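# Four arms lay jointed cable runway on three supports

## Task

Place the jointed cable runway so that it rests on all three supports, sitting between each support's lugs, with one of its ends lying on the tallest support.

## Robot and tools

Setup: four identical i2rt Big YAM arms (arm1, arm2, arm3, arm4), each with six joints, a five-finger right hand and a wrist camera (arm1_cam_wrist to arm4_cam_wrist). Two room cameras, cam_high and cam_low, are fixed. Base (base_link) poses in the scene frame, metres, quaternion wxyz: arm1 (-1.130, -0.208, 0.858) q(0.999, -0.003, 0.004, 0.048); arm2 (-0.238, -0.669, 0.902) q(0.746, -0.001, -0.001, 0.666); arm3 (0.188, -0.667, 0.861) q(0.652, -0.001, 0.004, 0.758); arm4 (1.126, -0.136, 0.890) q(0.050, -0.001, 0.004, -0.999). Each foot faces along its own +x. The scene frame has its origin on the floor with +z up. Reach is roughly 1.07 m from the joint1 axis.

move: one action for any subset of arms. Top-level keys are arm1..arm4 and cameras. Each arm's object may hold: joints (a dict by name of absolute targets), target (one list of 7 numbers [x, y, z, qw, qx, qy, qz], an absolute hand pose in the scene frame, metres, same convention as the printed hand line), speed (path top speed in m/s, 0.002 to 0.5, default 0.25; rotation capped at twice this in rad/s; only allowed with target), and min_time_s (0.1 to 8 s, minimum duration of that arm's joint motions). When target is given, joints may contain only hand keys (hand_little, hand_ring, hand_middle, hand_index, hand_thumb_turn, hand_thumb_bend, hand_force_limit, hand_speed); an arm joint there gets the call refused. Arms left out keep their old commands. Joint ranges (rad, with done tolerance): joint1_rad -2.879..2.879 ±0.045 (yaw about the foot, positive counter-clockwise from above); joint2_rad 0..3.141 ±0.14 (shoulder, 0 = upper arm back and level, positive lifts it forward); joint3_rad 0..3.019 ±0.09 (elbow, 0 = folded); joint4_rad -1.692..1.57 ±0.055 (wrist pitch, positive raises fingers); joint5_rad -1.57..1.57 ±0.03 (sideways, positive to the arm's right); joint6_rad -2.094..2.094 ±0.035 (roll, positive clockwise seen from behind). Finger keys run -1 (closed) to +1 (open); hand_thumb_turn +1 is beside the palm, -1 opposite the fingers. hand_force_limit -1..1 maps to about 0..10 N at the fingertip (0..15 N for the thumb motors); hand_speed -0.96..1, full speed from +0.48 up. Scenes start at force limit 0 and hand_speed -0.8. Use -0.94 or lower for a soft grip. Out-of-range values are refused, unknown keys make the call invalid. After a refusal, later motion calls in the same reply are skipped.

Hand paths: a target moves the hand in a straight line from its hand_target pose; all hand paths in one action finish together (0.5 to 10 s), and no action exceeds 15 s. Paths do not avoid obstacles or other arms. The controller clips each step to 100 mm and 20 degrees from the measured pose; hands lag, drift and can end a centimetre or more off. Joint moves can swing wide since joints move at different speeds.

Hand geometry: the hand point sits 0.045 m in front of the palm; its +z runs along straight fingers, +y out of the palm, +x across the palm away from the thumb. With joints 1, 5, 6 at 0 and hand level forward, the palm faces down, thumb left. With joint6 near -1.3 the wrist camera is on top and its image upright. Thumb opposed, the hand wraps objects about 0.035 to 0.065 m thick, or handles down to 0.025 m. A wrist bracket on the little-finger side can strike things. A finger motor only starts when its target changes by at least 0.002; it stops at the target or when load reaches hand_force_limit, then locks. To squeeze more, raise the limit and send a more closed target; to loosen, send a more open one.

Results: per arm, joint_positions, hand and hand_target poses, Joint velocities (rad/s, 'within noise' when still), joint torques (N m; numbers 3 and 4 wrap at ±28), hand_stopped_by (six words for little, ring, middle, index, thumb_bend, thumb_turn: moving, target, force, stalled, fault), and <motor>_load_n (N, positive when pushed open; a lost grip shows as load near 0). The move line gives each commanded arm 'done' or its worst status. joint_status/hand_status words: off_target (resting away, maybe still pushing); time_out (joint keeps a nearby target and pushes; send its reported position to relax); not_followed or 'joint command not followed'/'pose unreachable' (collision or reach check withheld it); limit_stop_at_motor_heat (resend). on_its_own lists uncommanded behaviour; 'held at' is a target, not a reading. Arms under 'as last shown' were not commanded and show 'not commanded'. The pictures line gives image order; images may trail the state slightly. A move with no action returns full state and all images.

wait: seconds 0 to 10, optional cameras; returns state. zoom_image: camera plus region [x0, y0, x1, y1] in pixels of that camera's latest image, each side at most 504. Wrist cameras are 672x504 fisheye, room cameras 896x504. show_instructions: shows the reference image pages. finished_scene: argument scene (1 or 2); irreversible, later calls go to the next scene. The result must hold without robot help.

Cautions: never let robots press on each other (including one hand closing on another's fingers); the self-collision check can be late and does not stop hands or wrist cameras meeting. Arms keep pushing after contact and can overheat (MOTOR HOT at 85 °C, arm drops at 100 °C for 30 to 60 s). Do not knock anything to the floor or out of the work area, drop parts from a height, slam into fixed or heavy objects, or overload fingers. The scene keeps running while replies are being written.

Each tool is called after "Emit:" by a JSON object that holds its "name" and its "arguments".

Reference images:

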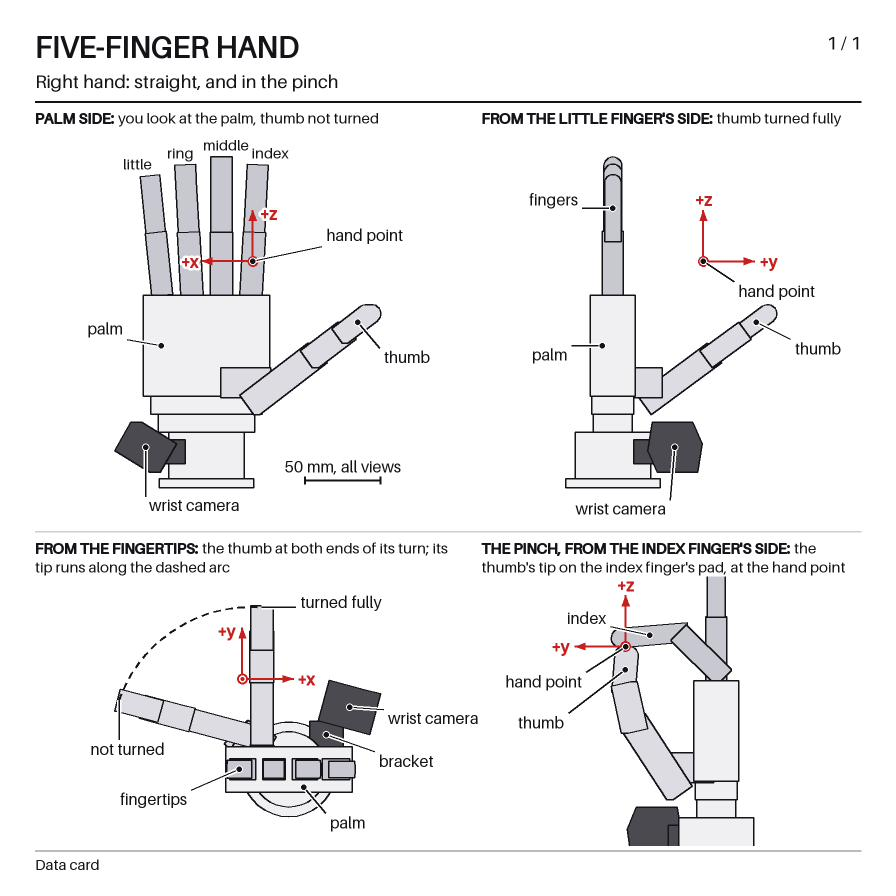

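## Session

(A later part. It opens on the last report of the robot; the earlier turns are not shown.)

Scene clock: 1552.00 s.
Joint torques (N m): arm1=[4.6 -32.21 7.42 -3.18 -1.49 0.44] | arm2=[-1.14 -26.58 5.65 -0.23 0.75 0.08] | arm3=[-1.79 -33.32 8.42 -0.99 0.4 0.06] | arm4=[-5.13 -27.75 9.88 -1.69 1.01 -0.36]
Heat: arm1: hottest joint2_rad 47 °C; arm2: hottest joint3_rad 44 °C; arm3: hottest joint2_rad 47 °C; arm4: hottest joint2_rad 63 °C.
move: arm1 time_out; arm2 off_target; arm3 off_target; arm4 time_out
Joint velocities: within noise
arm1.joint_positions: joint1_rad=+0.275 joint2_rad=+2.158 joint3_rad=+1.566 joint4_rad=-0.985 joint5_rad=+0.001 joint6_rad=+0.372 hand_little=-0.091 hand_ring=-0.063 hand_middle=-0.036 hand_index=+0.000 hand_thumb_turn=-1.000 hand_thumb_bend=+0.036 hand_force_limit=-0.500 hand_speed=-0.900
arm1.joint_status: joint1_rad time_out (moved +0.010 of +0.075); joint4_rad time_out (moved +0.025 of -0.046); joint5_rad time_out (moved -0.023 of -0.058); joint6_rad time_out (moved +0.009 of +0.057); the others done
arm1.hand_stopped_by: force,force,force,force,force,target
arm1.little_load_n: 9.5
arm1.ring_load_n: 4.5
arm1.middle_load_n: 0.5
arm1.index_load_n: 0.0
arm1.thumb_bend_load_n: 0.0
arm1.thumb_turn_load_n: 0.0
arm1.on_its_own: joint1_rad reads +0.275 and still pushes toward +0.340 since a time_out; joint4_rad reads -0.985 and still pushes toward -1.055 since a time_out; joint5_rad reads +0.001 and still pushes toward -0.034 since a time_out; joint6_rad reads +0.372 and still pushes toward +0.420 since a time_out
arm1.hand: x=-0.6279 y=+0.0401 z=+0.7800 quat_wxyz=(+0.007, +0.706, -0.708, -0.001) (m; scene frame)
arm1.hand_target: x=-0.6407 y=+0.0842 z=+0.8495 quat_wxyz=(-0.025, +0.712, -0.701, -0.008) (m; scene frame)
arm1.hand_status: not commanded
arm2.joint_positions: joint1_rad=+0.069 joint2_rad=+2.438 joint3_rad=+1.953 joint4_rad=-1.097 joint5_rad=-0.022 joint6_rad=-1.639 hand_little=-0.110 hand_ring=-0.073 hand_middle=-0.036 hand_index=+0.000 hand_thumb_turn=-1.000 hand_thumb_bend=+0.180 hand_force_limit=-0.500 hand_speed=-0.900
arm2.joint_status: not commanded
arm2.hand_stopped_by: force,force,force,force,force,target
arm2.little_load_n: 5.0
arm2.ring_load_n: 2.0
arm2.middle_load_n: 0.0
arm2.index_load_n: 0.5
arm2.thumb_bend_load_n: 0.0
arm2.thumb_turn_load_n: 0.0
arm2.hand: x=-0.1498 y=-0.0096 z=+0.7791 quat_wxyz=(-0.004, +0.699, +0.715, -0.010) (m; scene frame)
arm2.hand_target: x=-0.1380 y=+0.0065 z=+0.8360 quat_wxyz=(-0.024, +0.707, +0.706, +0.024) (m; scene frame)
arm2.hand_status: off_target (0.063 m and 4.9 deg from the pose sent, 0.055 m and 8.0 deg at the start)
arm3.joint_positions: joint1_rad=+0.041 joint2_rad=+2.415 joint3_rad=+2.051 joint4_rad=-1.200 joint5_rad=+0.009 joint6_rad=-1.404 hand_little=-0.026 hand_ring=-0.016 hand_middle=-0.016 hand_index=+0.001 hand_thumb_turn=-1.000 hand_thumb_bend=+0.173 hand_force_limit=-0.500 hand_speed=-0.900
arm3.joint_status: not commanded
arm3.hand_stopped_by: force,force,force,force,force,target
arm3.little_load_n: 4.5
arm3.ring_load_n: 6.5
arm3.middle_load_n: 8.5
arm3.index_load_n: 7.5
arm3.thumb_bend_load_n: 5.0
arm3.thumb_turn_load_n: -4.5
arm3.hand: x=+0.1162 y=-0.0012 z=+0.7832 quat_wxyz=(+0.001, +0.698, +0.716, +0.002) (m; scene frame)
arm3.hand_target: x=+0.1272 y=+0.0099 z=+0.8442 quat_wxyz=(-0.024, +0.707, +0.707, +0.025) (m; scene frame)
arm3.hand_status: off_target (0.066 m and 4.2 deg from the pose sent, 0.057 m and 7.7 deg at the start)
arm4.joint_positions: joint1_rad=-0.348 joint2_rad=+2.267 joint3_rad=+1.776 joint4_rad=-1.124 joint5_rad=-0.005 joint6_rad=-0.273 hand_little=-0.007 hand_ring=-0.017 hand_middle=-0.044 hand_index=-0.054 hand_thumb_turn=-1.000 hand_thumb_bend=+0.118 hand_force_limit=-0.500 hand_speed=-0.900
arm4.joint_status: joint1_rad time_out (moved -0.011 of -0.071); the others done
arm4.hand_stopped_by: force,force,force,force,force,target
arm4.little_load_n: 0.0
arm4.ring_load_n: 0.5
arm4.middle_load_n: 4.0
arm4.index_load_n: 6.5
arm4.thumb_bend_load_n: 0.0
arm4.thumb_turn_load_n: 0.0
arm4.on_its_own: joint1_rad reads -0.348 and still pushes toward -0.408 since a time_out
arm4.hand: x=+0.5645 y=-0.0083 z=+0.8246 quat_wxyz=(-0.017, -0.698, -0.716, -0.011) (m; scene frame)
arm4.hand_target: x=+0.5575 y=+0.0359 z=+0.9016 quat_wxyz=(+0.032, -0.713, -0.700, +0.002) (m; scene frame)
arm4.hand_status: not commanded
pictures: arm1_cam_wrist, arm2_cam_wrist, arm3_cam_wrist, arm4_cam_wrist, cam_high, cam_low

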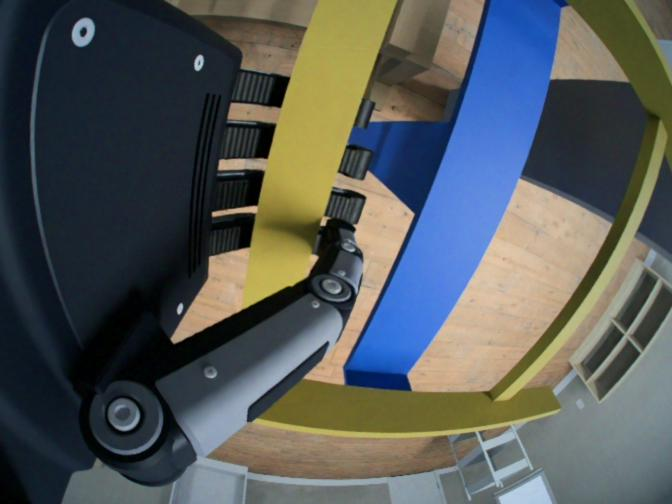

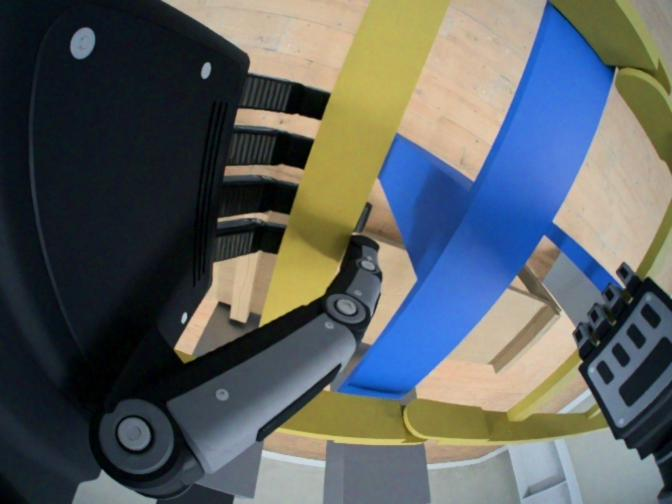

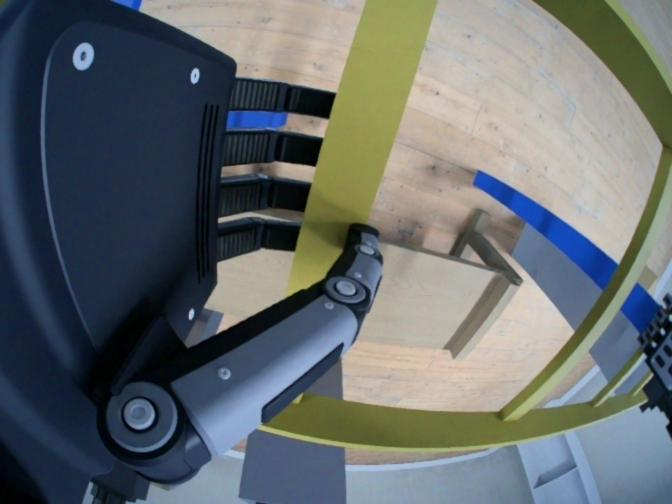

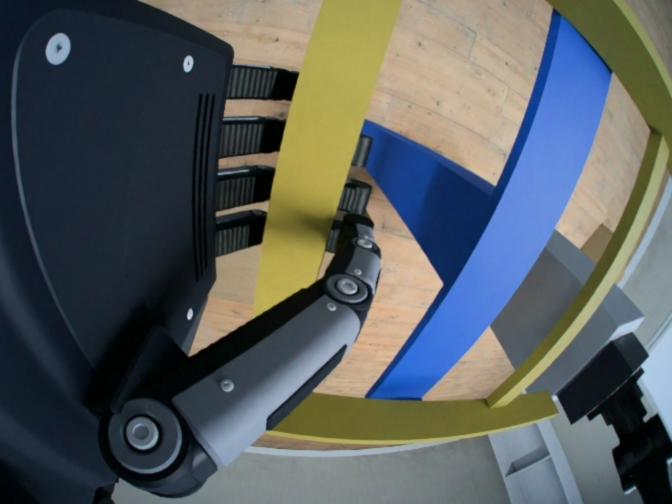

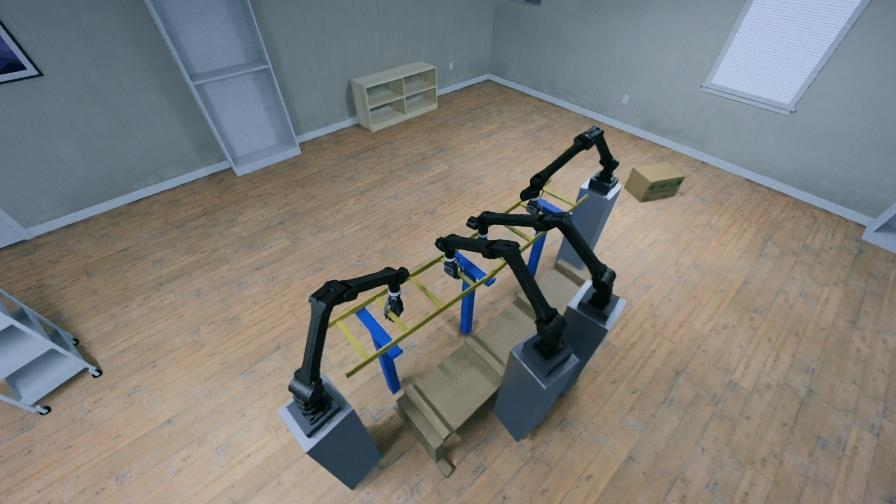

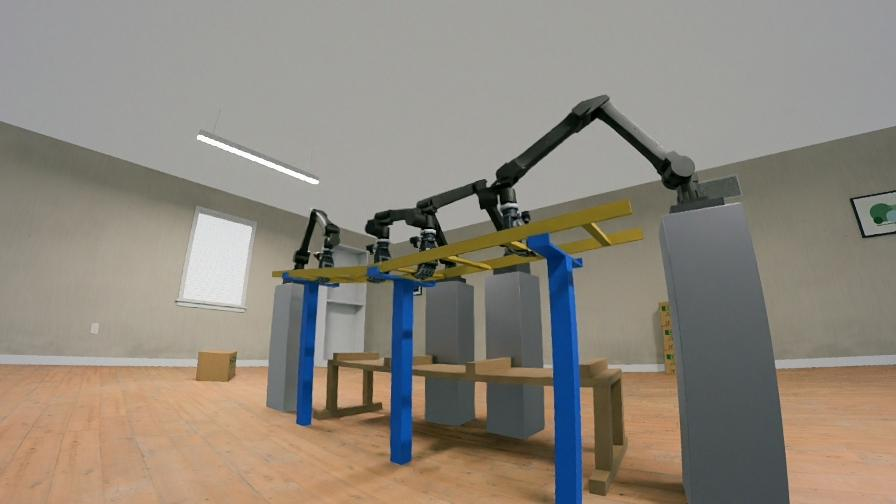

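Emit:
{"name": "move", "arguments": {"arm1": {"joints":{"joint1_rad":0.325,"joint2_rad":2.07,"joint3_rad":1.573,"joint4_rad":-1.04,"joint5_rad":-0.034,"joint6_rad":0.41},"min_time_s":2}, "arm2": {"target":[-0.138,-0.002,0.826,-0.021,0.7068,0.7068,0.021],"speed":0.03}, "arm3": {"target":[0.127,0.003,0.836,-0.021,0.7068,0.7068,0.021],"speed":0.03}, "arm4": {"joints":{"joint1_rad":-0.395,"joint2_rad":2.172,"joint3_rad":1.79,"joint4_rad":-1.135,"joint5_rad":0.02,"joint6_rad":-0.29},"min_time_s":2}, "cameras": ["arm1_cam_wrist","arm2_cam_wrist","arm4_cam_wrist","cam_low"]}}

Emit:
{"name": "zoom_image", "arguments": {"camera": "cam_low", "region": [500, 210, 620, 280]}}

Emit:
{"name": "zoom_image", "arguments": {"camera": "cam_low", "region": [260, 250, 350, 300]}}

Emit:
{"name": "zoom_image", "arguments": {"camera": "cam_low", "region": [350, 240, 450, 300]}}

Scene clock: 1583.80 s.
Joint torques (N m): arm1=[3.43 -31.68 7.24 -3.34 -1.44 0.33] | arm2=[-2.02 -25.58 5.48 -0.57 0.67 0.09] | arm3=[-1.67 -32.85 7.62 -1.39 0.36 0.1] | arm4=[-4.01 -26.11 9.39 -0.99 1 -0.41]
Heat: arm1: hottest joint2_rad 47 °C; arm2: hottest joint2_rad 43 °C; arm3: hottest joint2_rad 45 °C; arm4: hottest joint2_rad 57 °C.
move: arm1 time_out; arm2 off_target; arm3 off_target; arm4 time_out
Joint velocities: within noise
arm1.joint_positions: joint1_rad=+0.275 joint2_rad=+2.172 joint3_rad=+1.562 joint4_rad=-0.968 joint5_rad=+0.000 joint6_rad=+0.372 hand_little=-0.091 hand_ring=-0.063 hand_middle=-0.036 hand_index=+0.000 hand_thumb_turn=-1.000 hand_thumb_bend=+0.036 hand_force_limit=-0.500 hand_speed=-0.900
arm1.joint_status: joint1_rad time_out (moved +0.000 of +0.050); joint4_rad time_out (moved +0.016 of -0.055); joint5_rad time_out (moved -0.001 of -0.035); joint6_rad time_out (moved +0.000 of +0.038); the others done
arm1.hand_stopped_by: force,force,force,force,force,target
arm1.little_load_n: 13.5
arm1.ring_load_n: 2.5
arm1.middle_load_n: 0.0
arm1.index_load_n: 0.0
arm1.thumb_bend_load_n: 0.0
arm1.thumb_turn_load_n: 0.0
arm1.on_its_own: joint1_rad reads +0.275 and still pushes toward +0.325 since a time_out; joint4_rad reads -0.968 and still pushes toward -1.040 since a time_out; joint5_rad reads +0.000 and still pushes toward -0.034 since a time_out; joint6_rad reads +0.372 and still pushes toward +0.410 since a time_out
arm1.hand: x=-0.6287 y=+0.0399 z=+0.7704 quat_wxyz=(+0.008, +0.706, -0.708, -0.002) (m; scene frame)
arm1.hand_target: x=-0.6390 y=+0.0753 z=+0.8334 quat_wxyz=(-0.017, +0.711, -0.703, -0.010) (m; scene frame)
arm1.hand_status: not commanded
arm2.joint_positions: joint1_rad=+0.069 joint2_rad=+2.424 joint3_rad=+1.913 joint4_rad=-1.061 joint5_rad=-0.020 joint6_rad=-1.639 hand_little=-0.110 hand_ring=-0.073 hand_middle=-0.036 hand_index=+0.000 hand_thumb_turn=-1.000 hand_thumb_bend=+0.180 hand_force_limit=-0.500 hand_speed=-0.900
arm2.joint_status: not commanded
arm2.hand_stopped_by: force,force,force,force,force,target
arm2.little_load_n: 2.0
arm2.ring_load_n: 1.5
arm2.middle_load_n: 0.5
arm2.index_load_n: 2.5
arm2.thumb_bend_load_n: 0.0
arm2.thumb_turn_load_n: 0.0
arm2.hand: x=-0.1497 y=-0.0144 z=+0.7745 quat_wxyz=(-0.006, +0.699, +0.716, -0.006) (m; scene frame)
arm2.hand_target: x=-0.1380 y=-0.0027 z=+0.8243 quat_wxyz=(-0.021, +0.707, +0.707, +0.021) (m; scene frame)
arm2.hand_status: off_target (0.054 m and 3.8 deg from the pose sent, 0.049 m and 4.3 deg at the start)
arm3.joint_positions: joint1_rad=+0.041 joint2_rad=+2.404 joint3_rad=+2.023 joint4_rad=-1.166 joint5_rad=+0.009 joint6_rad=-1.404 hand_little=-0.026 hand_ring=-0.016 hand_middle=-0.016 hand_index=+0.001 hand_thumb_turn=-1.000 hand_thumb_bend=+0.173 hand_force_limit=-0.500 hand_speed=-0.900
arm3.joint_status: not commanded
arm3.hand_stopped_by: force,force,force,force,force,target
arm3.little_load_n: 4.5
arm3.ring_load_n: 7.0
arm3.middle_load_n: 8.5
arm3.index_load_n: 8.0
arm3.thumb_bend_load_n: 5.0
arm3.thumb_turn_load_n: -4.5
arm3.hand: x=+0.1162 y=-0.0013 z=+0.7798 quat_wxyz=(-0.005, +0.698, +0.716, +0.006) (m; scene frame)
arm3.hand_target: x=+0.1270 y=+0.0029 z=+0.8334 quat_wxyz=(-0.021, +0.707, +0.707, +0.021) (m; scene frame)
arm3.hand_status: off_target (0.057 m and 2.8 deg from the pose sent, 0.054 m and 3.7 deg at the start)
arm4.joint_positions: joint1_rad=-0.348 joint2_rad=+2.267 joint3_rad=+1.764 joint4_rad=-1.105 joint5_rad=-0.004 joint6_rad=-0.268 hand_little=-0.007 hand_ring=-0.017 hand_middle=-0.044 hand_index=-0.054 hand_thumb_turn=-1.000 hand_thumb_bend=+0.118 hand_force_limit=-0.500 hand_speed=-0.900
arm4.joint_status: joint1_rad time_out (moved +0.000 of -0.047); the others done
arm4.hand_stopped_by: force,force,force,force,force,target
arm4.little_load_n: 0.0
arm4.ring_load_n: 0.0
arm4.middle_load_n: 1.0
arm4.index_load_n: 7.5
arm4.thumb_bend_load_n: 0.0
arm4.thumb_turn_load_n: 0.0
arm4.on_its_own: joint1_rad reads -0.348 and still pushes toward -0.395 since a time_out
arm4.hand: x=+0.5644 y=-0.0083 z=+0.8202 quat_wxyz=(-0.013, -0.700, -0.714, -0.009) (m; scene frame)
arm4.hand_target: x=+0.5546 y=+0.0288 z=+0.8833 quat_wxyz=(+0.032, -0.708, -0.705, +0.002) (m; scene frame)
arm4.hand_status: not commanded
pictures: arm1_cam_wrist, arm2_cam_wrist, arm4_cam_wrist, cam_low

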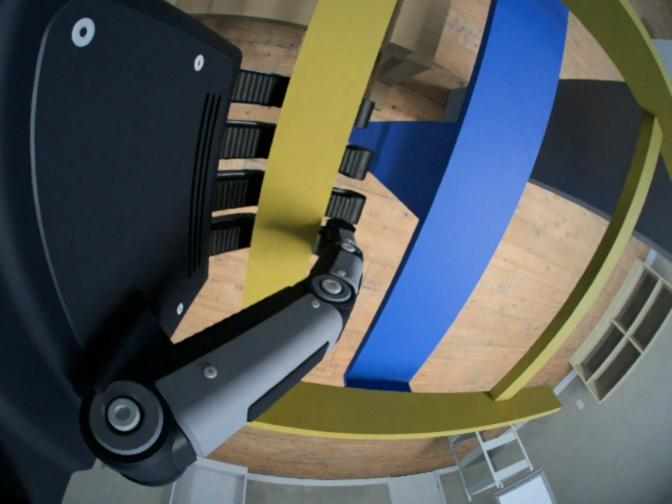

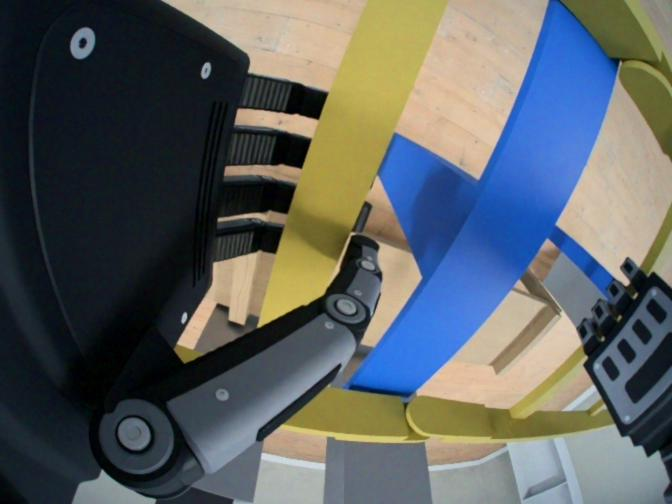

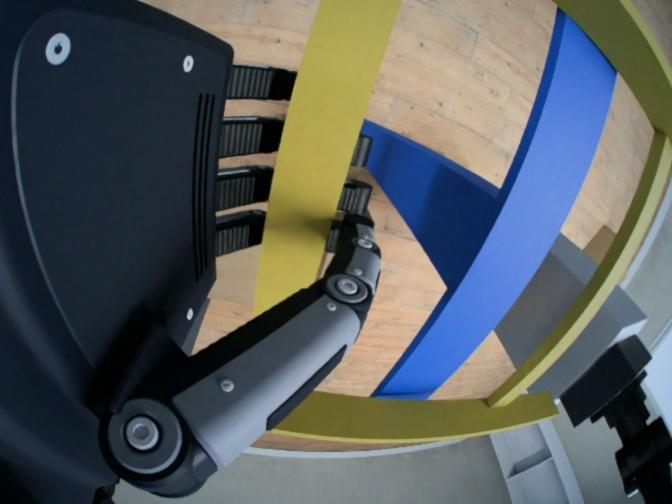

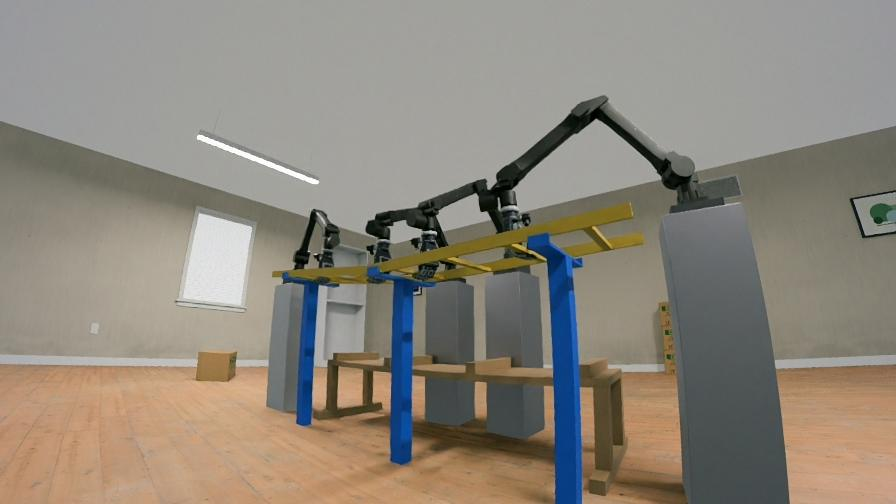

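Scaled by 4.200.

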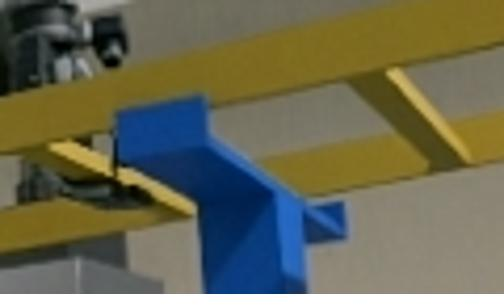

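Scaled by 5.600.

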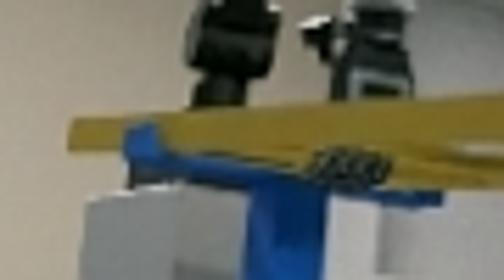

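Scaled by 5.040.

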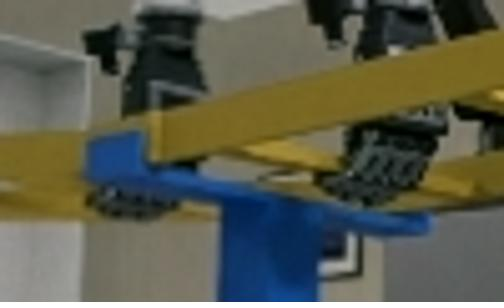

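Emit:
{"name": "move", "arguments": {"arm1": {"joints":{"joint1_rad":0.32,"joint2_rad":2.093,"joint3_rad":1.567,"joint4_rad":-1.02,"joint5_rad":-0.034,"joint6_rad":0.405},"min_time_s":2}, "arm2": {"target":[-0.138,-0.006,0.813,-0.021,0.7068,0.7068,0.021],"speed":0.03}, "arm3": {"target":[0.127,-0.003,0.823,-0.021,0.7068,0.7068,0.021],"speed":0.03}, "arm4": {"joints":{"joint1_rad":-0.385,"joint2_rad":2.195,"joint3_rad":1.78,"joint4_rad":-1.13,"joint5_rad":0.02,"joint6_rad":-0.285},"min_time_s":2}, "cameras": ["arm1_cam_wrist","arm2_cam_wrist","arm4_cam_wrist","cam_low"]}}

Emit:
{"name": "zoom_image", "arguments": {"camera": "cam_low", "region": [500, 210, 620, 280]}}

Emit:
{"name": "zoom_image", "arguments": {"camera": "cam_low", "region": [260, 250, 350, 300]}}

Emit:
{"name": "zoom_image", "arguments": {"camera": "cam_low", "region": [350, 240, 450, 300]}}

Scene clock: 1599.67 s.
Joint torques (N m): arm1=[3.55 -31.56 6.67 -3.56 -1.34 0.38] | arm2=[-1.49 -25.05 5.45 -0.39 0.62 0.08] | arm3=[-1.73 -31.56 6.94 -1.5 0.39 0.09] | arm4=[-3.08 -24.64 8.87 -1.11 0.95 -0.44]
Heat: arm1: hottest joint2_rad 48 °C; arm2: hottest joint2_rad 42 °C; arm3: hottest joint2_rad 47 °C; arm4: hottest joint2_rad 56 °C.
move: arm1 time_out; arm2 off_target; arm3 off_target; arm4 done
Joint velocities: within noise
arm1.joint_positions: joint1_rad=+0.275 joint2_rad=+2.195 joint3_rad=+1.559 joint4_rad=-0.944 joint5_rad=-0.003 joint6_rad=+0.365 hand_little=-0.091 hand_ring=-0.064 hand_middle=-0.036 hand_index=+0.000 hand_thumb_turn=-1.000 hand_thumb_bend=+0.036 hand_force_limit=-0.500 hand_speed=-0.900
arm1.joint_status: joint1_rad time_out (moved +0.000 of +0.045); joint4_rad time_out (moved +0.024 of -0.052); joint5_rad time_out (moved -0.002 of -0.034); joint6_rad time_out (moved -0.007 of +0.033); the others done
arm1.hand_stopped_by: force,force,force,force,force,target
arm1.little_load_n: 17.5
arm1.ring_load_n: 1.0
arm1.middle_load_n: 0.0
arm1.index_load_n: 0.0
arm1.thumb_bend_load_n: 0.0
arm1.thumb_turn_load_n: 0.0
arm1.on_its_own: joint1_rad reads +0.275 and still pushes toward +0.320 since a time_out; joint4_rad reads -0.944 and still pushes toward -1.020 since a time_out; joint5_rad reads -0.003 and still pushes toward -0.034 since a time_out; joint6_rad reads +0.365 and still pushes toward +0.405 since a time_out
arm1.hand: x=-0.6291 y=+0.0399 z=+0.7566 quat_wxyz=(+0.008, +0.709, -0.705, -0.003) (m; scene frame)
arm1.hand_target: x=-0.6387 y=+0.0723 z=+0.8185 quat_wxyz=(-0.013, +0.711, -0.703, -0.012) (m; scene frame)
arm1.hand_status: not commanded
arm2.joint_positions: joint1_rad=+0.069 joint2_rad=+2.423 joint3_rad=+1.888 joint4_rad=-1.037 joint5_rad=-0.019 joint6_rad=-1.639 hand_little=-0.110 hand_ring=-0.073 hand_middle=-0.036 hand_index=+0.000 hand_thumb_turn=-1.000 hand_thumb_bend=+0.180 hand_force_limit=-0.500 hand_speed=-0.900
arm2.joint_status: not commanded
arm2.hand_stopped_by: force,force,force,force,force,target
arm2.little_load_n: 0.5
arm2.ring_load_n: 0.5
arm2.middle_load_n: 0.0
arm2.index_load_n: 4.0
arm2.thumb_bend_load_n: 0.0
arm2.thumb_turn_load_n: 0.0
arm2.hand: x=-0.1497 y=-0.0191 z=+0.7672 quat_wxyz=(-0.006, +0.699, +0.716, -0.005) (m; scene frame)
arm2.hand_target: x=-0.1380 y=-0.0069 z=+0.8116 quat_wxyz=(-0.021, +0.707, +0.707, +0.021) (m; scene frame)
arm2.hand_status: off_target (0.049 m and 3.7 deg from the pose sent, 0.041 m and 3.8 deg at the start)
arm3.joint_positions: joint1_rad=+0.041 joint2_rad=+2.393 joint3_rad=+1.989 joint4_rad=-1.124 joint5_rad=+0.009 joint6_rad=-1.405 hand_little=-0.026 hand_ring=-0.016 hand_middle=-0.016 hand_index=+0.001 hand_thumb_turn=-1.000 hand_thumb_bend=+0.173 hand_force_limit=-0.500 hand_speed=-0.900
arm3.joint_status: not commanded
arm3.hand_stopped_by: force,force,force,force,force,target
arm3.little_load_n: 5.5
arm3.ring_load_n: 7.0
arm3.middle_load_n: 9.0
arm3.index_load_n: 7.5
arm3.thumb_bend_load_n: 5.0
arm3.thumb_turn_load_n: -4.5
arm3.hand: x=+0.1162 y=-0.0015 z=+0.7753 quat_wxyz=(-0.014, +0.698, +0.716, +0.012) (m; scene frame)
arm3.hand_target: x=+0.1269 y=-0.0027 z=+0.8205 quat_wxyz=(-0.021, +0.707, +0.707, +0.021) (m; scene frame)
arm3.hand_status: off_target (0.049 m and 2.0 deg from the pose sent, 0.045 m and 2.9 deg at the start)
arm4.joint_positions: joint1_rad=-0.348 joint2_rad=+2.272 joint3_rad=+1.760 joint4_rad=-1.095 joint5_rad=-0.003 joint6_rad=-0.260 hand_little=-0.007 hand_ring=-0.017 hand_middle=-0.044 hand_index=-0.054 hand_thumb_turn=-1.000 hand_thumb_bend=+0.118 hand_force_limit=-0.500 hand_speed=-0.900
arm4.joint_status: all done
arm4.hand_stopped_by: force,force,force,force,force,target
arm4.little_load_n: 0.0
arm4.ring_load_n: 0.0
arm4.middle_load_n: 0.0
arm4.index_load_n: 8.5
arm4.thumb_bend_load_n: 0.0
arm4.thumb_turn_load_n: 0.0
arm4.hand: x=+0.5643 y=-0.0086 z=+0.8161 quat_wxyz=(-0.013, -0.703, -0.711, -0.010) (m; scene frame)
arm4.hand_target: x=+0.5587 y=+0.0211 z=+0.8666 quat_wxyz=(+0.020, -0.707, -0.707, -0.004) (m; scene frame)
arm4.hand_status: not commanded
pictures: arm1_cam_wrist, arm2_cam_wrist, arm4_cam_wrist, cam_low

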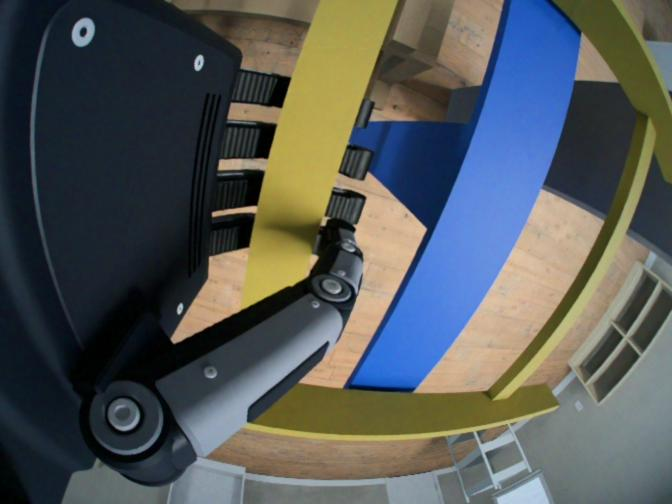

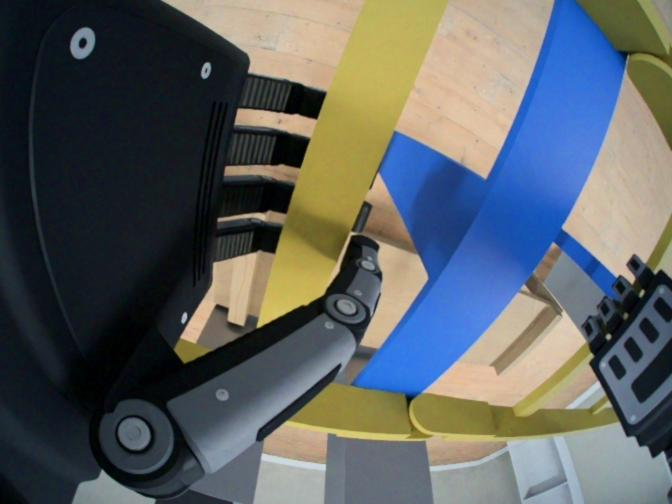

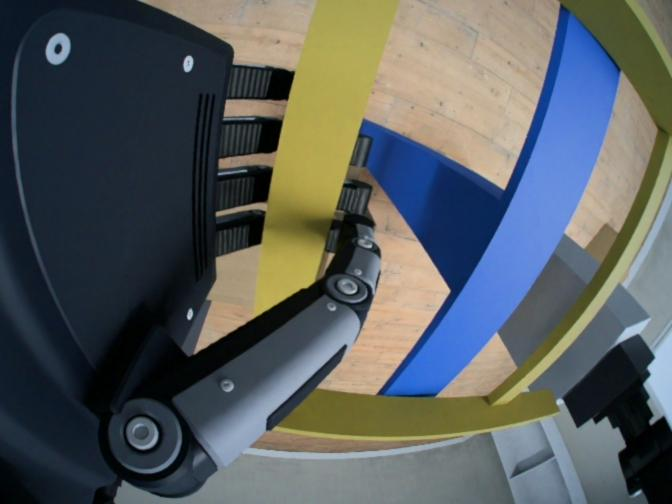

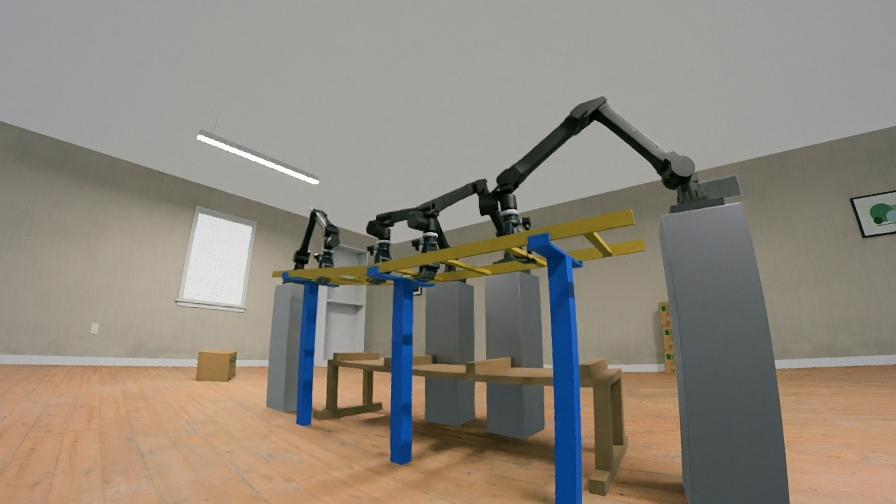

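Scaled by 4.200.

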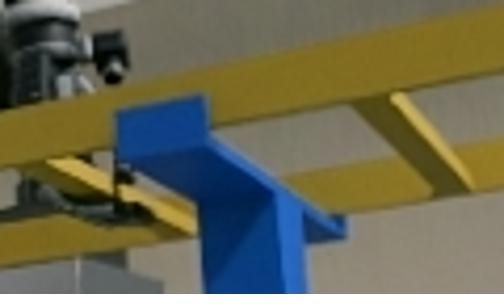

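Scaled by 5.600.

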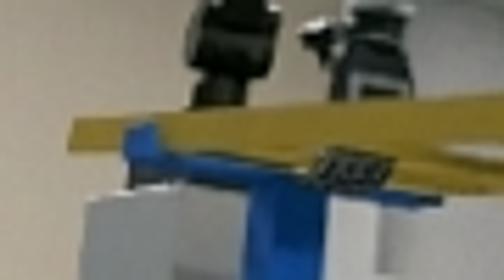

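Scaled by 5.040.

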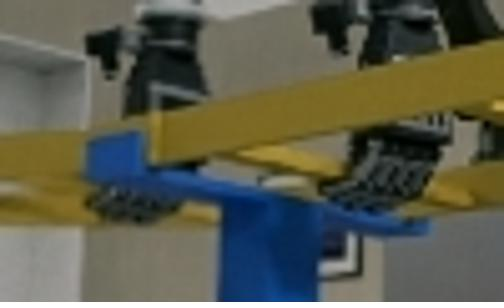

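Emit:
{"name": "move", "arguments": {"arm1": {"joints":{"joint1_rad":0.315,"joint2_rad":2.116,"joint3_rad":1.561,"joint4_rad":-1.0,"joint5_rad":-0.03,"joint6_rad":0.405},"min_time_s":2}, "arm2": {"target":[-0.138,-0.006,0.800,-0.018,0.7069,0.7069,0.018],"speed":0.03}, "arm3": {"target":[0.127,-0.006,0.808,-0.018,0.7069,0.7069,0.018],"speed":0.03}, "arm4": {"joints":{"joint1_rad":-0.38,"joint2_rad":2.218,"joint3_rad":1.77,"joint4_rad":-1.115,"joint5_rad":0.02,"joint6_rad":-0.28},"min_time_s":2}, "cameras": ["arm1_cam_wrist","arm2_cam_wrist","arm4_cam_wrist","cam_low"]}}

Emit:
{"name": "zoom_image", "arguments": {"camera": "cam_low", "region": [500, 210, 620, 280]}}

Emit:
{"name": "zoom_image", "arguments": {"camera": "cam_low", "region": [260, 250, 350, 300]}}

Emit:
{"name": "zoom_image", "arguments": {"camera": "cam_low", "region": [350, 240, 450, 300]}}

Scene clock: 1615.87 s.
Joint torques (N m): arm1=[2.73 -30.68 6.53 -3.26 -1.16 0.34] | arm2=[-1.79 -23.71 6.01 -0.21 0.7 0.11] | arm3=[-1.61 -30.33 6.68 -1.25 0.29 0.14] | arm4=[-2.73 -22.95 8.24 -0.68 0.79 -0.4]
Heat: arm1: hottest joint2_rad 48 °C; arm2: hottest joint2_rad 43 °C; arm3: hottest joint2_rad 50 °C; arm4: hottest joint2_rad 54 °C.
move: arm1 time_out; arm2 off_target; arm3 off_target; arm4 done
Joint velocities: within noise
arm1.joint_positions: joint1_rad=+0.274 joint2_rad=+2.204 joint3_rad=+1.557 joint4_rad=-0.933 joint5_rad=-0.003 joint6_rad=+0.365 hand_little=-0.091 hand_ring=-0.064 hand_middle=-0.036 hand_index=+0.000 hand_thumb_turn=-1.000 hand_thumb_bend=+0.036 hand_force_limit=-0.500 hand_speed=-0.900
arm1.joint_status: joint4_rad time_out (moved +0.011 of -0.056); joint6_rad time_out (moved +0.000 of +0.040); the others done
arm1.hand_stopped_by: force,force,force,force,force,target
arm1.little_load_n: 16.5
arm1.ring_load_n: 0.5
arm1.middle_load_n: 0.0
arm1.index_load_n: 0.0
arm1.thumb_bend_load_n: 0.0
arm1.thumb_turn_load_n: 0.0
arm1.on_its_own: joint4_rad reads -0.933 and still pushes toward -1.000 since a time_out; joint6_rad reads +0.365 and still pushes toward +0.405 since a time_out
arm1.hand: x=-0.6291 y=+0.0397 z=+0.7505 quat_wxyz=(+0.008, +0.709, -0.705, -0.003) (m; scene frame)
arm1.hand_target: x=-0.6383 y=+0.0683 z=+0.8035 quat_wxyz=(-0.008, +0.709, -0.705, -0.011) (m; scene frame)
arm1.hand_status: not commanded
arm2.joint_positions: joint1_rad=+0.069 joint2_rad=+2.423 joint3_rad=+1.888 joint4_rad=-1.032 joint5_rad=-0.019 joint6_rad=-1.639 hand_little=-0.110 hand_ring=-0.073 hand_middle=-0.036 hand_index=+0.000 hand_thumb_turn=-1.000 hand_thumb_bend=+0.180 hand_force_limit=-0.500 hand_speed=-0.900
arm2.joint_status: not commanded
arm2.hand_stopped_by: force,force,force,force,force,target
arm2.little_load_n: 0.0
arm2.ring_load_n: 0.0
arm2.middle_load_n: 0.5
arm2.index_load_n: 5.0
arm2.thumb_bend_load_n: 0.0
arm2.thumb_turn_load_n: 0.0
arm2.hand: x=-0.1496 y=-0.0180 z=+0.7671 quat_wxyz=(-0.007, +0.699, +0.716, -0.004) (m; scene frame)
arm2.hand_target: x=-0.1380 y=-0.0066 z=+0.7994 quat_wxyz=(-0.018, +0.707, +0.707, +0.018) (m; scene frame)
arm2.hand_status: off_target (0.037 m and 3.1 deg from the pose sent, 0.037 m and 3.3 deg at the start)
arm3.joint_positions: joint1_rad=+0.041 joint2_rad=+2.389 joint3_rad=+1.979 joint4_rad=-1.113 joint5_rad=+0.009 joint6_rad=-1.405 hand_little=-0.026 hand_ring=-0.016 hand_middle=-0.016 hand_index=+0.001 hand_thumb_turn=-1.000 hand_thumb_bend=+0.173 hand_force_limit=-0.500 hand_speed=-0.900
arm3.joint_status: not commanded
arm3.hand_stopped_by: force,force,force,force,force,target
arm3.little_load_n: 7.5
arm3.ring_load_n: 8.5
arm3.middle_load_n: 8.5
arm3.index_load_n: 6.0
arm3.thumb_bend_load_n: 5.0
arm3.thumb_turn_load_n: -5.5
arm3.hand: x=+0.1163 y=-0.0019 z=+0.7742 quat_wxyz=(-0.016, +0.698, +0.716, +0.014) (m; scene frame)
arm3.hand_target: x=+0.1269 y=-0.0057 z=+0.8064 quat_wxyz=(-0.018, +0.707, +0.707, +0.018) (m; scene frame)
arm3.hand_status: off_target (0.036 m and 1.5 deg from the pose sent, 0.035 m and 1.7 deg at the start)
arm4.joint_positions: joint1_rad=-0.348 joint2_rad=+2.272 joint3_rad=+1.758 joint4_rad=-1.093 joint5_rad=+0.001 joint6_rad=-0.259 hand_little=-0.007 hand_ring=-0.017 hand_middle=-0.044 hand_index=-0.054 hand_thumb_turn=-1.000 hand_thumb_bend=+0.118 hand_force_limit=-0.500 hand_speed=-0.900
arm4.joint_status: all done
arm4.hand_stopped_by: force,force,force,force,force,target
arm4.little_load_n: 0.0
arm4.ring_load_n: 0.0
arm4.middle_load_n: 0.0
arm4.index_load_n: 6.0
arm4.thumb_bend_load_n: 0.0
arm4.thumb_turn_load_n: 0.0
arm4.hand: x=+0.5652 y=-0.0081 z=+0.8148 quat_wxyz=(-0.012, -0.703, -0.711, -0.012) (m; scene frame)
arm4.hand_target: x=+0.5617 y=+0.0169 z=+0.8501 quat_wxyz=(+0.012, -0.707, -0.707, -0.009) (m; scene frame)
arm4.hand_status: not commanded
pictures: arm1_cam_wrist, arm2_cam_wrist, arm4_cam_wrist, cam_low

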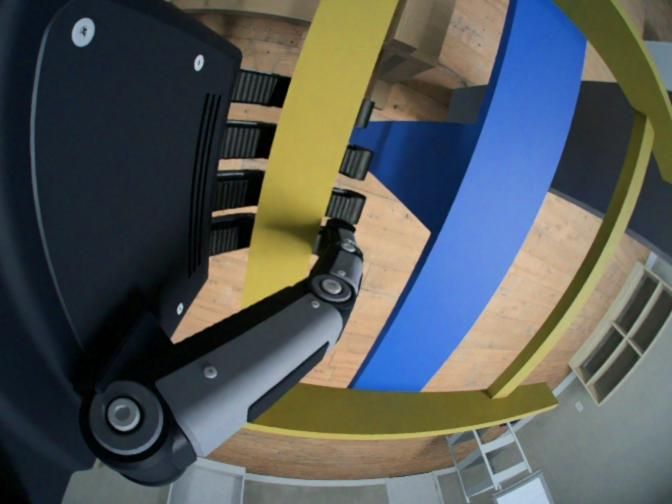

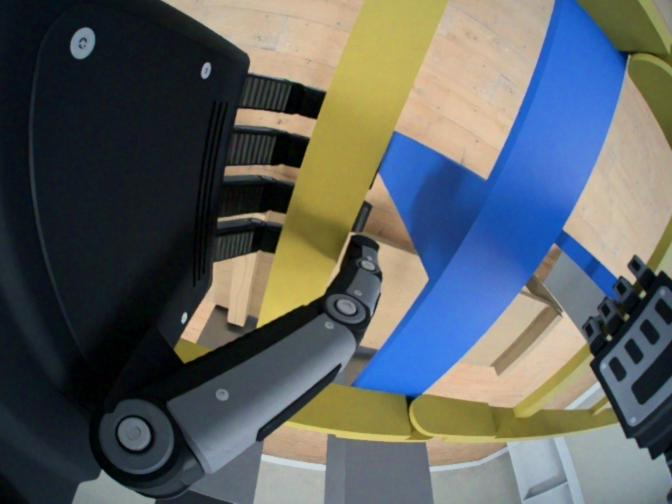

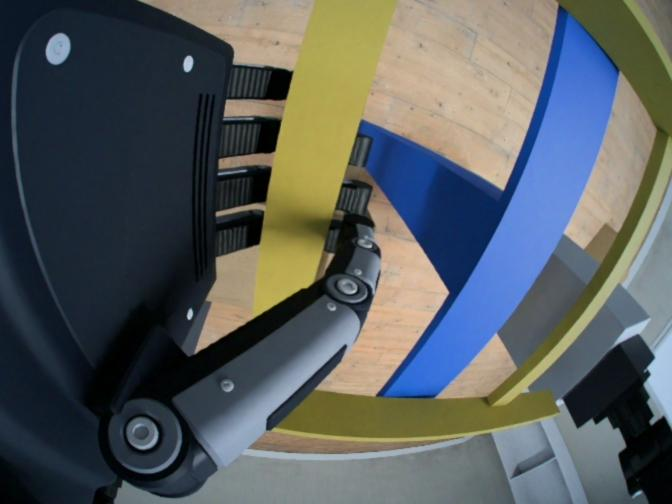

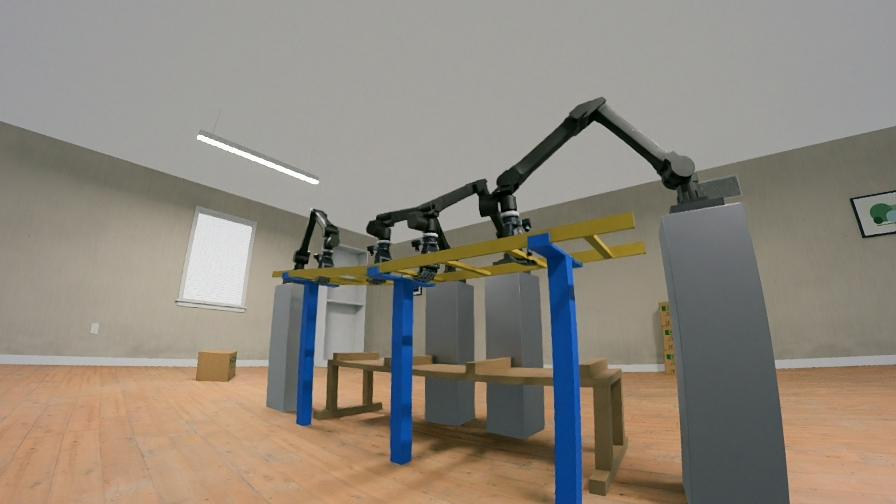

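Scaled by 4.200.

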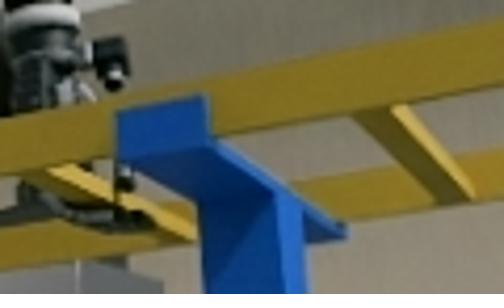

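Scaled by 5.600.

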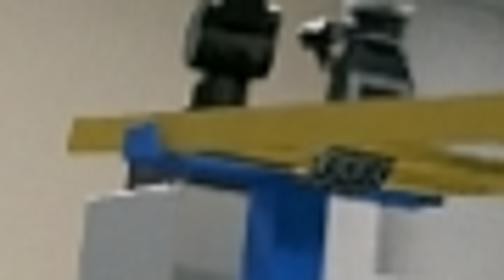

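Scaled by 5.040.

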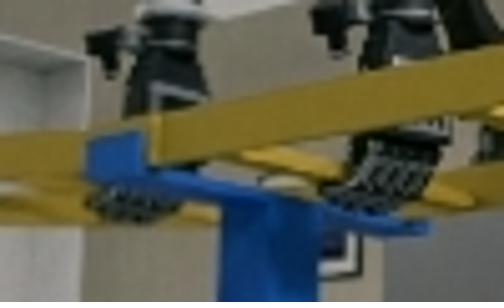

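Emit:
{"name": "move", "arguments": {"arm1": {"joints":{"joint1_rad":0.305,"joint2_rad":2.147,"joint3_rad":1.555,"joint4_rad":-0.985,"joint5_rad":-0.025,"joint6_rad":0.395},"min_time_s":2}, "arm2": {"target":[-0.138,-0.010,0.786,-0.012,0.707,0.707,0.012],"speed":0.03}, "arm3": {"target":[0.127,-0.006,0.795,-0.015,0.707,0.707,0.015],"speed":0.03}, "arm4": {"joints":{"joint1_rad":-0.37,"joint2_rad":2.24,"joint3_rad":1.765,"joint4_rad":-1.105,"joint5_rad":0.015,"joint6_rad":-0.275},"min_time_s":2}, "cameras": ["arm1_cam_wrist","arm4_cam_wrist","cam_low"]}}

Emit:
{"name": "zoom_image", "arguments": {"camera": "cam_low", "region": [500, 210, 620, 280]}}

Emit:
{"name": "zoom_image", "arguments": {"camera": "cam_low", "region": [260, 250, 350, 300]}}

Scene clock: 1629.80 s.
Joint torques (N m): arm1=[2.78 -28.22 5.87 -2.62 -0.98 0.27] | arm2=[-1.32 -22.42 5.86 -0.02 0.67 0.08] | arm3=[-1.55 -28.16 6.98 -0.85 0.21 0.11] | arm4=[-1.9 -21.36 7.77 -0.29 0.6 -0.34]
Heat: arm1: hottest joint2_rad 48 °C; arm2: hottest joint2_rad 42 °C; arm3: hottest joint2_rad 52 °C; arm4: hottest joint2_rad 55 °C.
move: arm1 done; arm2 off_target; arm3 off_target; arm4 done
Joint velocities: within noise
arm1.joint_positions: joint1_rad=+0.274 joint2_rad=+2.207 joint3_rad=+1.557 joint4_rad=-0.932 joint5_rad=-0.003 joint6_rad=+0.365 hand_little=-0.091 hand_ring=-0.064 hand_middle=-0.036 hand_index=+0.000 hand_thumb_turn=-1.000 hand_thumb_bend=+0.036 hand_force_limit=-0.500 hand_speed=-0.900
arm1.joint_status: all done
arm1.hand_stopped_by: force,force,force,force,force,target
arm1.little_load_n: 13.5
arm1.ring_load_n: 0.0
arm1.middle_load_n: 0.0
arm1.index_load_n: 0.0
arm1.thumb_bend_load_n: 0.5
arm1.thumb_turn_load_n: 0.5
arm1.hand: x=-0.6293 y=+0.0391 z=+0.7490 quat_wxyz=(+0.009, +0.708, -0.706, -0.004) (m; scene frame)
arm1.hand_target: x=-0.6400 y=+0.0600 z=+0.7840 quat_wxyz=(+0.003, +0.709, -0.705, -0.013) (m; scene frame)
arm1.hand_status: not commanded
arm2.joint_positions: joint1_rad=+0.069 joint2_rad=+2.424 joint3_rad=+1.888 joint4_rad=-1.032 joint5_rad=-0.019 joint6_rad=-1.638 hand_little=-0.110 hand_ring=-0.073 hand_middle=-0.036 hand_index=+0.000 hand_thumb_turn=-1.000 hand_thumb_bend=+0.180 hand_force_limit=-0.500 hand_speed=-0.900
arm2.joint_status: not commanded
arm2.hand_stopped_by: force,force,force,force,force,target
arm2.little_load_n: 0.0
arm2.ring_load_n: 0.0
arm2.middle_load_n: 0.5
arm2.index_load_n: 4.0
arm2.thumb_bend_load_n: 0.0
arm2.thumb_turn_load_n: 0.0
arm2.hand: x=-0.1496 y=-0.0185 z=+0.7662 quat_wxyz=(-0.007, +0.699, +0.715, -0.004) (m; scene frame)
arm2.hand_target: x=-0.1380 y=-0.0104 z=+0.7858 quat_wxyz=(-0.012, +0.707, +0.707, +0.012) (m; scene frame)
arm2.hand_status: off_target (0.024 m and 2.3 deg from the pose sent, 0.024 m and 2.3 deg at the start)
arm3.joint_positions: joint1_rad=+0.041 joint2_rad=+2.389 joint3_rad=+1.979 joint4_rad=-1.112 joint5_rad=+0.008 joint6_rad=-1.405 hand_little=-0.026 hand_ring=-0.016 hand_middle=-0.016 hand_index=+0.001 hand_thumb_turn=-1.000 hand_thumb_bend=+0.173 hand_force_limit=-0.500 hand_speed=-0.900
arm3.joint_status: not commanded
arm3.hand_stopped_by: force,force,force,force,force,target
arm3.little_load_n: 7.5
arm3.ring_load_n: 8.5
arm3.middle_load_n: 8.5
arm3.index_load_n: 6.0
arm3.thumb_bend_load_n: 5.0
arm3.thumb_turn_load_n: -5.0
arm3.hand: x=+0.1162 y=-0.0016 z=+0.7742 quat_wxyz=(-0.016, +0.698, +0.716, +0.014) (m; scene frame)
arm3.hand_target: x=+0.1268 y=-0.0058 z=+0.7942 quat_wxyz=(-0.015, +0.707, +0.707, +0.015) (m; scene frame)
arm3.hand_status: off_target (0.024 m and 1.5 deg from the pose sent, 0.024 m and 1.5 deg at the start)
arm4.joint_positions: joint1_rad=-0.348 joint2_rad=+2.273 joint3_rad=+1.758 joint4_rad=-1.092 joint5_rad=+0.001 joint6_rad=-0.259 hand_little=-0.007 hand_ring=-0.017 hand_middle=-0.044 hand_index=-0.054 hand_thumb_turn=-1.000 hand_thumb_bend=+0.118 hand_force_limit=-0.500 hand_speed=-0.900
arm4.joint_status: all done
arm4.hand_stopped_by: force,force,force,force,force,target
arm4.little_load_n: 0.0
arm4.ring_load_n: 0.0
arm4.middle_load_n: 0.0
arm4.index_load_n: 4.5
arm4.thumb_bend_load_n: 0.0
arm4.thumb_turn_load_n: 0.0
arm4.hand: x=+0.5652 y=-0.0081 z=+0.8141 quat_wxyz=(-0.012, -0.703, -0.711, -0.012) (m; scene frame)
arm4.hand_target: x=+0.5630 y=+0.0093 z=+0.8356 quat_wxyz=(+0.004, -0.705, -0.709, -0.010) (m; scene frame)
arm4.hand_status: not commanded
pictures: arm1_cam_wrist, arm4_cam_wrist, cam_low

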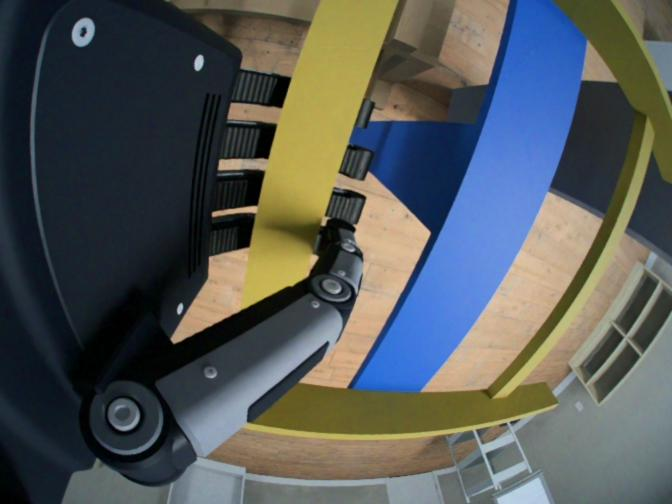

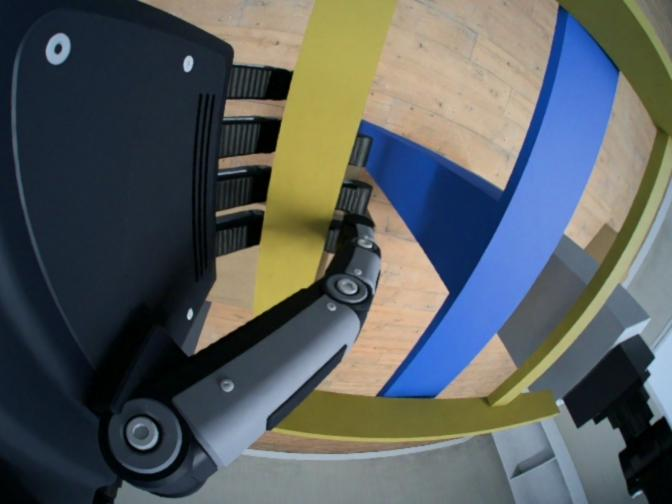

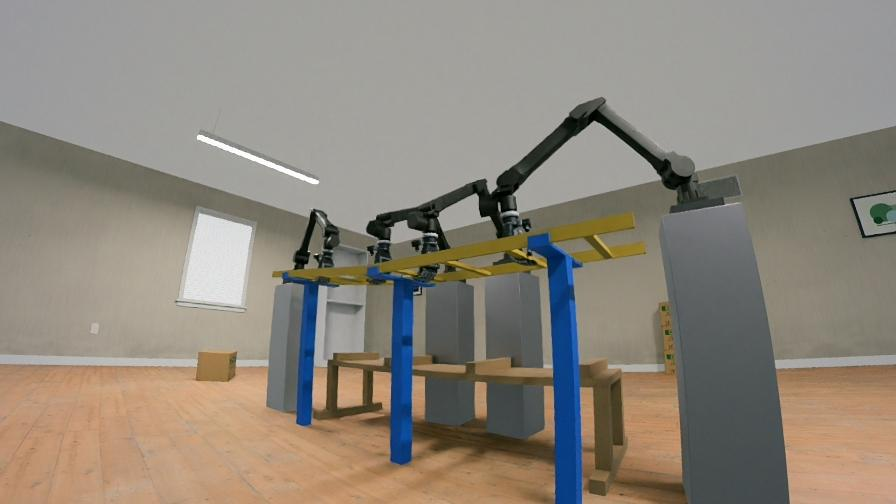

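Scaled by 4.200.

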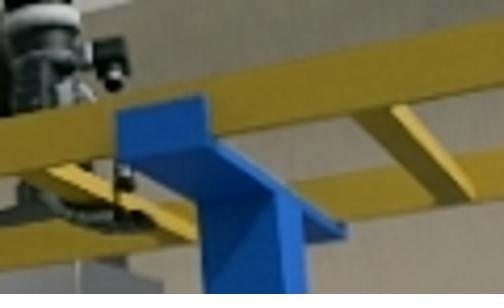

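Scaled by 5.600.

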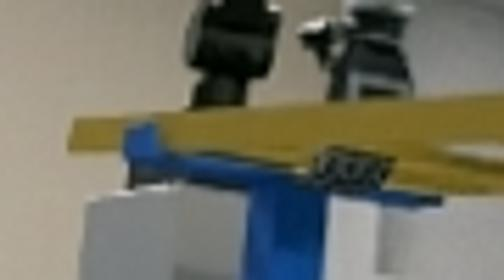

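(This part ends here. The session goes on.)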